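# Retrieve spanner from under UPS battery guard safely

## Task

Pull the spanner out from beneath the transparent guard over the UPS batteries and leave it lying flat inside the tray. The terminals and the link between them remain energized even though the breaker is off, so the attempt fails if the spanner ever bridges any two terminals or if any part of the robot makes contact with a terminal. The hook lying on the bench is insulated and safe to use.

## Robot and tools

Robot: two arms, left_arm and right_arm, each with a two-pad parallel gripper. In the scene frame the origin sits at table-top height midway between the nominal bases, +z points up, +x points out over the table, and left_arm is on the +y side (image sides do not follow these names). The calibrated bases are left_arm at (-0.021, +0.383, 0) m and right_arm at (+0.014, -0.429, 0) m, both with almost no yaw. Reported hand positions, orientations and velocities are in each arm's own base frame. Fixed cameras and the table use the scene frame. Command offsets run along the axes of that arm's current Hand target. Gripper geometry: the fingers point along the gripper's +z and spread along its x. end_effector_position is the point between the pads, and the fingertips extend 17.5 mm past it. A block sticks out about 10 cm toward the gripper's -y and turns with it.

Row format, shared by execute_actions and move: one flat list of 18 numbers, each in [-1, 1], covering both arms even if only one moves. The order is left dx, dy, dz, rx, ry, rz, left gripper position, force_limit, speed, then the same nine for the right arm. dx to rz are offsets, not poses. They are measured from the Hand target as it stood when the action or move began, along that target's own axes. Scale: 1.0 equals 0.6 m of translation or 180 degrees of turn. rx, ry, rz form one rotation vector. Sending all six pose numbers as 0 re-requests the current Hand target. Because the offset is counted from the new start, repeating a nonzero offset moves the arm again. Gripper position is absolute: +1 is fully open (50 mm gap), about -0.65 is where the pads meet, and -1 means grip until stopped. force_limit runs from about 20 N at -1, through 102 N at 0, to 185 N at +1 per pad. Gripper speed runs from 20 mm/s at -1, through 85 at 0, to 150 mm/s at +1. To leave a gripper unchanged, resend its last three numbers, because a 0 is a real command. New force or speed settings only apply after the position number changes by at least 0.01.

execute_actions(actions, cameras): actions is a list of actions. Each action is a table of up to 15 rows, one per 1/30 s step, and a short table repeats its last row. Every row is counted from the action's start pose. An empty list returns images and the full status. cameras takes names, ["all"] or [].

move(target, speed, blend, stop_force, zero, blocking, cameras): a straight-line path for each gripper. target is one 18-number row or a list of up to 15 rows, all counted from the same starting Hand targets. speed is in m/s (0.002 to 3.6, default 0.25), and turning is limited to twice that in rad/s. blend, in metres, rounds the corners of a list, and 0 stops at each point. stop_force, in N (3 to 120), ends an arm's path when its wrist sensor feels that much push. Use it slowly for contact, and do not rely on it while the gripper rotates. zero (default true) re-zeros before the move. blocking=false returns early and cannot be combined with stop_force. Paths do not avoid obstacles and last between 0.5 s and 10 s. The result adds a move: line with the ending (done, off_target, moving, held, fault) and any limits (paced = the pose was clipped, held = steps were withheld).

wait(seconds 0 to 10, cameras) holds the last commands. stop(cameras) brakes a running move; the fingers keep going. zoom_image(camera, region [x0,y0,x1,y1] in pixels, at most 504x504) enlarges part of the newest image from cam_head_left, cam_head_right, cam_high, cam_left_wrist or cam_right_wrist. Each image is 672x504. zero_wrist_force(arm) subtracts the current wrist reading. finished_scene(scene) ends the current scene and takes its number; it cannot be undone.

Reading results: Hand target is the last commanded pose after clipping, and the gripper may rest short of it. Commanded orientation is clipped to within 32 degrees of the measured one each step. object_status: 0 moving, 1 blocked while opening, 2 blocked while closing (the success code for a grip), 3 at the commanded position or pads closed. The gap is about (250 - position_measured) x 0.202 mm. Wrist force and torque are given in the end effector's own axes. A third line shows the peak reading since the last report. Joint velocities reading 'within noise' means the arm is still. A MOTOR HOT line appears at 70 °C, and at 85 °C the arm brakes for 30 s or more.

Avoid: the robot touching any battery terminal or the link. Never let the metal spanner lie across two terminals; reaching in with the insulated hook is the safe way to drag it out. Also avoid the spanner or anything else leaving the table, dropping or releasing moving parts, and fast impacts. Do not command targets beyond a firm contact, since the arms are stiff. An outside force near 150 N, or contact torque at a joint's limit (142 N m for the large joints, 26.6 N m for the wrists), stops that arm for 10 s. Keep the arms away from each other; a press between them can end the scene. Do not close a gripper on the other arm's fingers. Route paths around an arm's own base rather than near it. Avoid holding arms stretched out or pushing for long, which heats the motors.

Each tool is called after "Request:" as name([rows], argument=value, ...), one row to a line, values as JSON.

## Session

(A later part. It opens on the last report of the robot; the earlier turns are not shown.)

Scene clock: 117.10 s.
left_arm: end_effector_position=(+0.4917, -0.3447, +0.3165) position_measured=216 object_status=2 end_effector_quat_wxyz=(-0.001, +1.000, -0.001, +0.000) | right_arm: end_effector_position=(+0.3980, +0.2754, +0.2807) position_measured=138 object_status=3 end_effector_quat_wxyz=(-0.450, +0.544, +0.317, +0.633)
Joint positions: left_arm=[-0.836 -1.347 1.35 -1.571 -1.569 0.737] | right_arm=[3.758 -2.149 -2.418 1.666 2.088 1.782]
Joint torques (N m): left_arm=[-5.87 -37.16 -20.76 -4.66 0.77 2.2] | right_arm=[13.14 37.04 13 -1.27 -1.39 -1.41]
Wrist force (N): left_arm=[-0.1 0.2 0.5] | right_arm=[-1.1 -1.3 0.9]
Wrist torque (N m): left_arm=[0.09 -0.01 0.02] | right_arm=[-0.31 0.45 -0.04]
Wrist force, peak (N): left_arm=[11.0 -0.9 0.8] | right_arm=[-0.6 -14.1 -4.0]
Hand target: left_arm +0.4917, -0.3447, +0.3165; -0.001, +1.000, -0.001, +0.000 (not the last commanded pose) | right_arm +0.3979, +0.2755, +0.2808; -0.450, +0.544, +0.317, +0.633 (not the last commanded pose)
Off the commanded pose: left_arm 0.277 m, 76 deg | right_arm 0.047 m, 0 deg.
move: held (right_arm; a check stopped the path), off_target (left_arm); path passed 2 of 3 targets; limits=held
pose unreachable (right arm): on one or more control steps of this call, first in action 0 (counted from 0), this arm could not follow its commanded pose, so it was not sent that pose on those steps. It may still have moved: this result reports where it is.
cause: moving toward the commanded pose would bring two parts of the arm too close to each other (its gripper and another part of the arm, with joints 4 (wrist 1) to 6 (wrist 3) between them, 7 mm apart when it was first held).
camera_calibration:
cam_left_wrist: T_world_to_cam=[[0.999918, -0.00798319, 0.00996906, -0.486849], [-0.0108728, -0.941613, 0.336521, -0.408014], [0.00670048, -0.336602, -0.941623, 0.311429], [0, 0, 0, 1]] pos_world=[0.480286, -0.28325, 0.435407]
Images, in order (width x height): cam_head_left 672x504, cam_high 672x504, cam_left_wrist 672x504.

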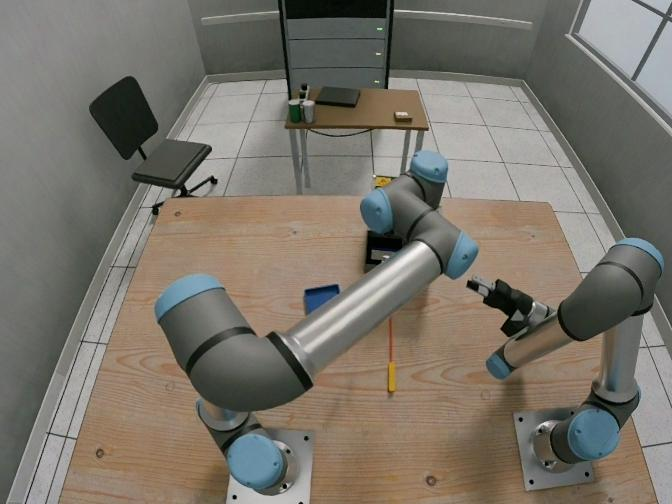

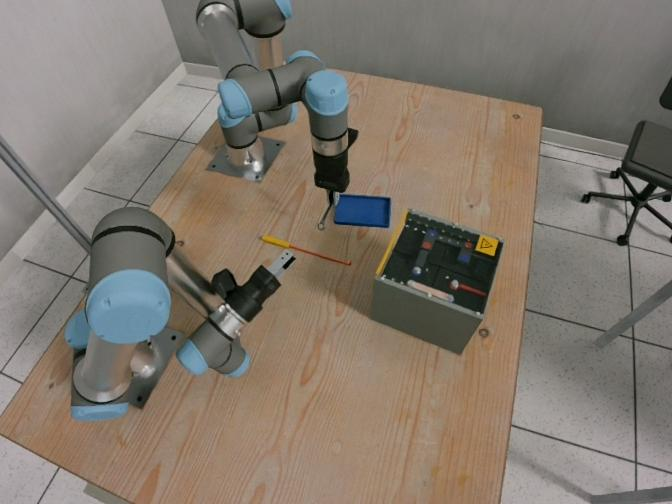

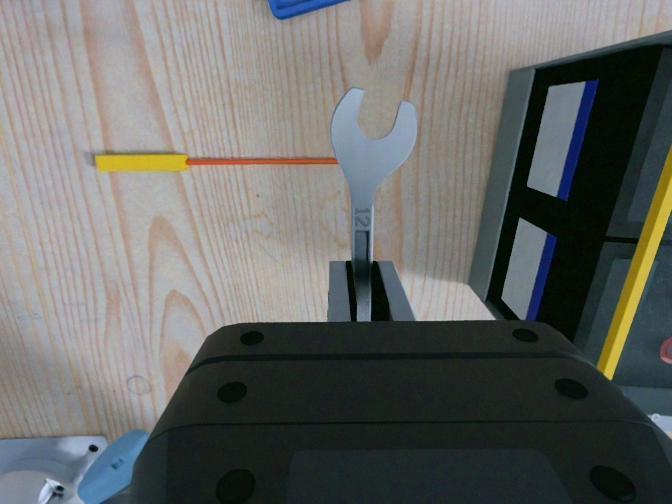

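Request:
move(target=[0.045,-0.362,0.283,0,0,0.422,-1,-0.5,0,0,0,0,0,0,0,0.1,-0.396,-0.498], speed=0.3, cameras=["cam_left_wrist","cam_head_left","cam_high"])

Request:
zoom_image(camera="cam_high", region=[300, 130, 420, 250])

Scene clock: 119.93 s.
left_arm: end_effector_position=(+0.5191, -0.1271, +0.1472) position_measured=216 object_status=2 end_effector_quat_wxyz=(-0.001, +0.788, -0.616, -0.001) end_effector_velocity=(-0.001, +0.000, +0.000) end_effector_angular_velocity=(-0.001, +0.001, -0.008) | right_arm: end_effector_position=(+0.3979, +0.2755, +0.2808) position_measured=138 object_status=3 end_effector_quat_wxyz=(-0.450, +0.544, +0.317, +0.633)
Joint positions: left_arm=[-0.493 -1.411 1.875 -2.033 -1.568 2.405] | right_arm=[3.758 -2.149 -2.418 1.666 2.088 1.782]
Joint velocities: left_arm=[0 -0.001 0.002 0 -0.001 0.008] | right_arm=[within noise]
Joint torques (N m): left_arm=[4.4 -43.66 -23.16 -3.85 -1.05 2.21] | right_arm=[11.93 40.38 13.62 -1.24 0.78 -1.94]
Wrist force (N): left_arm=[0.0 0.2 0.6] | right_arm=[-1.1 -1.0 0.6]
Wrist torque (N m): left_arm=[0.07 -0.02 0.05] | right_arm=[-0.26 0.46 -0.04]
Wrist force, peak (N): left_arm=[-1.0 -0.3 1.8] | right_arm=[-1.2 -1.4 0.9]
Hand target: left_arm +0.5191, -0.1271, +0.1473; -0.001, +0.787, -0.616, -0.001 | right_arm +0.3979, +0.2755, +0.2808; -0.450, +0.544, +0.317, +0.633
Off the commanded pose: left_arm 0.000 m, 0 deg | right_arm 0.000 m, 0 deg.
move: done
camera_calibration:
cam_left_wrist: T_world_to_cam=[[0.235084, -0.971948, 0.00732038, -0.236007], [-0.914925, -0.218737, 0.339214, 0.414961], [-0.328097, -0.0864414, -0.940681, 0.430585], [0, 0, 0, 1]] pos_world=[0.576414, -0.101399, 0.26601]
Images, in order (width x height): cam_head_left 672x504, cam_high 672x504, cam_left_wrist 672x504.

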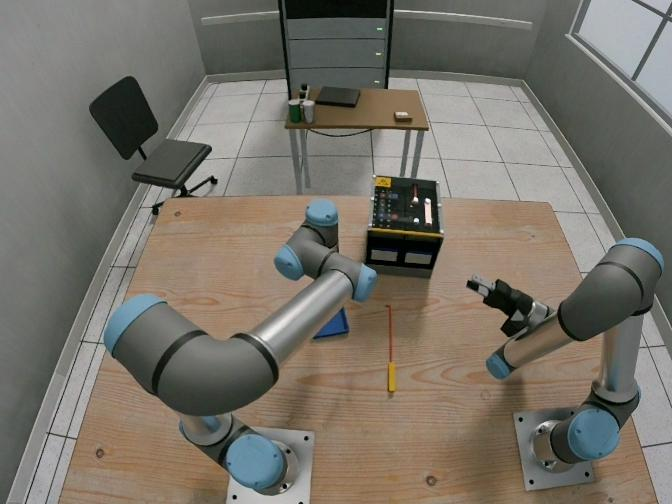

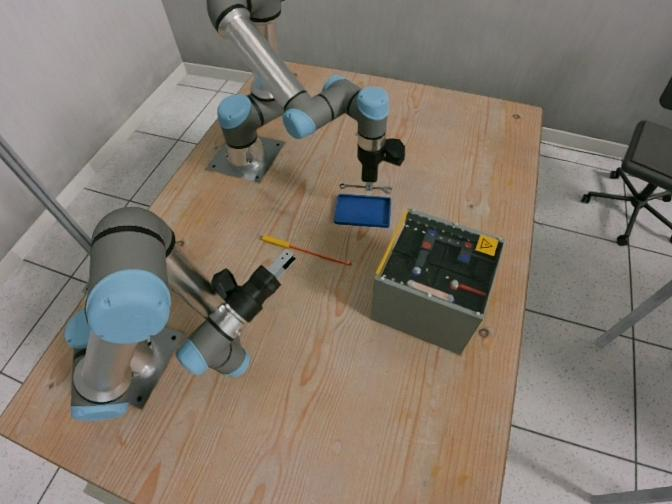

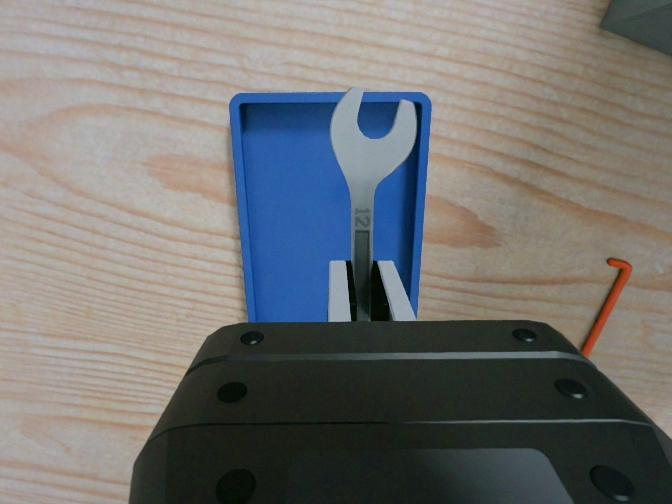

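Scaled by 4.200 from the camera's 672x504 image, which has a finer 960x720 frame.

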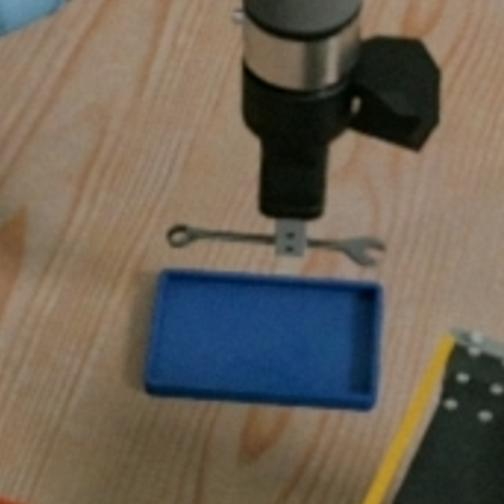

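Request:
move(target=[-0.0215,0.013,0.1622,0,0,0,-1,-0.5,0,0,0,0,0,0,0,0.1,-0.396,-0.498], speed=0.15)

Request:
move(target=[0,0,0.0567,0,0,0,-1,-0.5,0,0,0,0,0,0,0,0.1,-0.396,-0.498], speed=0.02, stop_force=4, cameras=["cam_left_wrist","cam_high"])

Request:
zoom_image(camera="cam_high", region=[310, 150, 410, 250])

Scene clock: 121.43 s.
left_arm: end_effector_position=(+0.5085, -0.1161, +0.0501) position_measured=216 object_status=2 end_effector_quat_wxyz=(-0.001, +0.787, -0.616, -0.001) | right_arm: end_effector_position=(+0.3979, +0.2755, +0.2808) position_measured=138 object_status=3 end_effector_quat_wxyz=(-0.450, +0.544, +0.317, +0.633)
Joint positions: left_arm=[-0.484 -1.3 2.034 -2.303 -1.568 2.415] | right_arm=[3.758 -2.149 -2.418 1.666 2.088 1.782]
Joint torques (N m): left_arm=[-5.36 -27.61 -15.52 -4.84 0.34 -1.04] | right_arm=[11.6 40.33 13.46 -1.27 0.83 -1.89]
Wrist force (N): left_arm=[0.0 0.4 0.7] | right_arm=[-1.1 -1.1 0.8]
Wrist torque (N m): left_arm=[0.11 -0.01 -0.03] | right_arm=[-0.28 0.45 -0.04]
Wrist force, peak (N): left_arm=[-0.2 0.6 3.4] | right_arm=[-1.3 -1.6 0.9]
Hand target: left_arm +0.5084, -0.1162, +0.0500; -0.001, +0.787, -0.616, -0.001 | right_arm +0.3979, +0.2755, +0.2808; -0.450, +0.544, +0.317, +0.633
Off the commanded pose: left_arm 0.000 m, 0 deg | right_arm 0.000 m, 0 deg.
move: done

Scene clock: 124.00 s.
left_arm: end_effector_position=(+0.5084, -0.1161, +0.0217) position_measured=216 object_status=2 end_effector_quat_wxyz=(-0.001, +0.787, -0.616, -0.001) | right_arm: end_effector_position=(+0.3979, +0.2755, +0.2808) position_measured=138 object_status=3 end_effector_quat_wxyz=(-0.450, +0.544, +0.317, +0.633)
Joint positions: left_arm=[-0.484 -1.248 2.06 -2.381 -1.568 2.415] | right_arm=[3.758 -2.149 -2.418 1.666 2.088 1.782]
Joint torques (N m): left_arm=[1.14 -43.83 -25.29 -4.64 0.5 1.48] | right_arm=[12.25 39.69 13.44 -1.38 0.81 -1.97]
Wrist force (N): left_arm=[-0.1 0.5 -1.1] | right_arm=[-1.1 -1.2 0.5]
Wrist torque (N m): left_arm=[0.03 -0.03 -0.07] | right_arm=[-0.28 0.45 -0.04]
Wrist force, peak (N): left_arm=[-5.2 8.7 -30.7] | right_arm=[-1.4 -1.2 1.1]
Hand target: left_arm +0.5084, -0.1161, +0.0217; -0.001, +0.787, -0.616, -0.001 (not the last commanded pose) | right_arm +0.3979, +0.2755, +0.2808; -0.450, +0.544, +0.317, +0.633
Off the commanded pose: left_arm 0.006 m, 0 deg | right_arm 0.000 m, 0 deg.
move: contact (left_arm)
camera_calibration:
cam_left_wrist: T_world_to_cam=[[0.234808, -0.972013, 0.00746838, -0.221752], [-0.91507, -0.218447, 0.33901, 0.45032], [-0.327891, -0.0864363, -0.940753, 0.30977], [0, 0, 0, 1]] pos_world=[0.565714, -0.0903989, 0.14041]
Images, in order (width x height): cam_high 672x504, cam_left_wrist 672x504.

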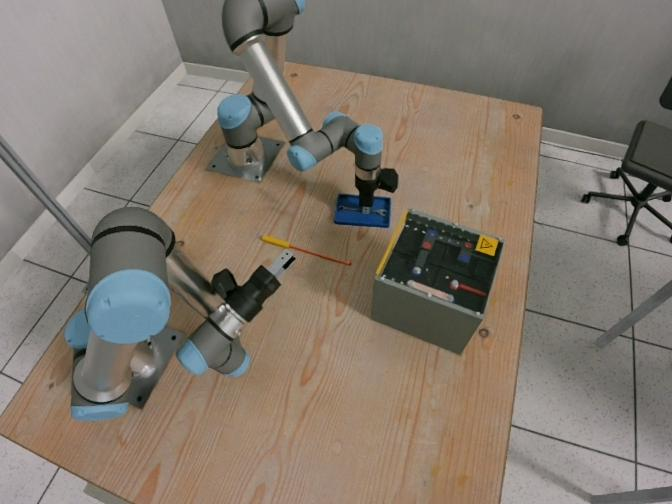

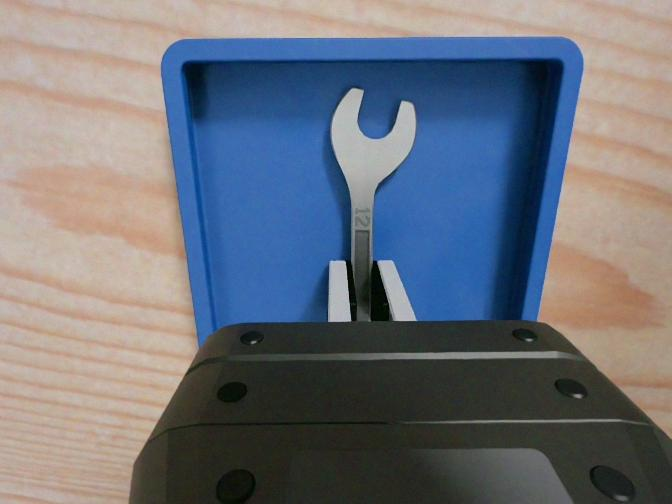

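Scaled by 5.040 from the camera's 672x504 image, which has a finer 960x720 frame.

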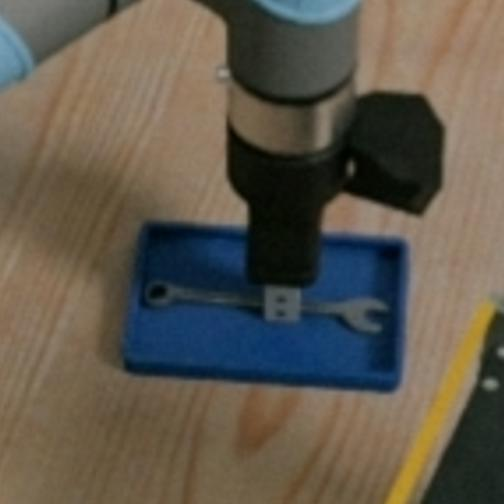

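Request:
move([
  [0,0,0,0,0,0,-0.2,-0.5,-1,0,0,0,0,0,0,0.1,-0.396,-0.498],
  [0,0,-0.15,0,0,0,-0.2,-0.5,-1,0,0,0,0,0,0,0.1,-0.396,-0.498],
], speed=0.12, cameras=["cam_left_wrist"])

Scene clock: 125.93 s.
left_arm: end_effector_position=(+0.5085, -0.1164, +0.1116) position_measured=182 object_status=3 end_effector_quat_wxyz=(-0.001, +0.787, -0.616, -0.001) | right_arm: end_effector_position=(+0.3979, +0.2755, +0.2808) position_measured=138 object_status=3 end_effector_quat_wxyz=(-0.450, +0.544, +0.317, +0.633)
Joint positions: left_arm=[-0.485 -1.396 1.962 -2.135 -1.568 2.414] | right_arm=[3.758 -2.149 -2.418 1.666 2.088 1.782]
Joint torques (N m): left_arm=[-3.89 -34.22 -22.52 -1.81 0.21 -1.41] | right_arm=[11.72 40.57 13.41 -1.36 0.84 -1.88]
Wrist force (N): left_arm=[0.3 0.3 0.3] | right_arm=[-0.9 -1.3 0.5]
Wrist torque (N m): left_arm=[0.10 -0.04 0.01] | right_arm=[-0.30 0.43 -0.04]
Wrist force, peak (N): left_arm=[-0.1 0.2 2.6] | right_arm=[-1.1 -1.5 1.1]
Hand target: left_arm +0.5085, -0.1164, +0.1117; -0.001, +0.787, -0.616, -0.001 | right_arm +0.3979, +0.2755, +0.2808; -0.450, +0.544, +0.317, +0.633
Off the commanded pose: left_arm 0.000 m, 0 deg | right_arm 0.000 m, 0 deg.
move: done
camera_calibration:
cam_left_wrist: T_world_to_cam=[[0.234808, -0.972013, 0.00746845, -0.222715], [-0.91507, -0.218447, 0.33901, 0.419743], [-0.327891, -0.0864363, -0.940753, 0.394411], [0, 0, 0, 1]] pos_world=[0.565714, -0.0906989, 0.23041]
Images, in order (width x height): cam_left_wrist 672x504.

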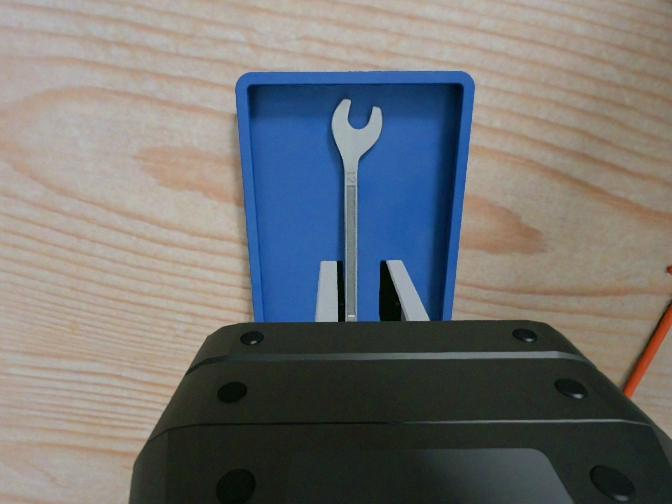

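Spanner lies flat in the tray.

Request:
finished_scene(scene=1)

The scene is finished: the task was done.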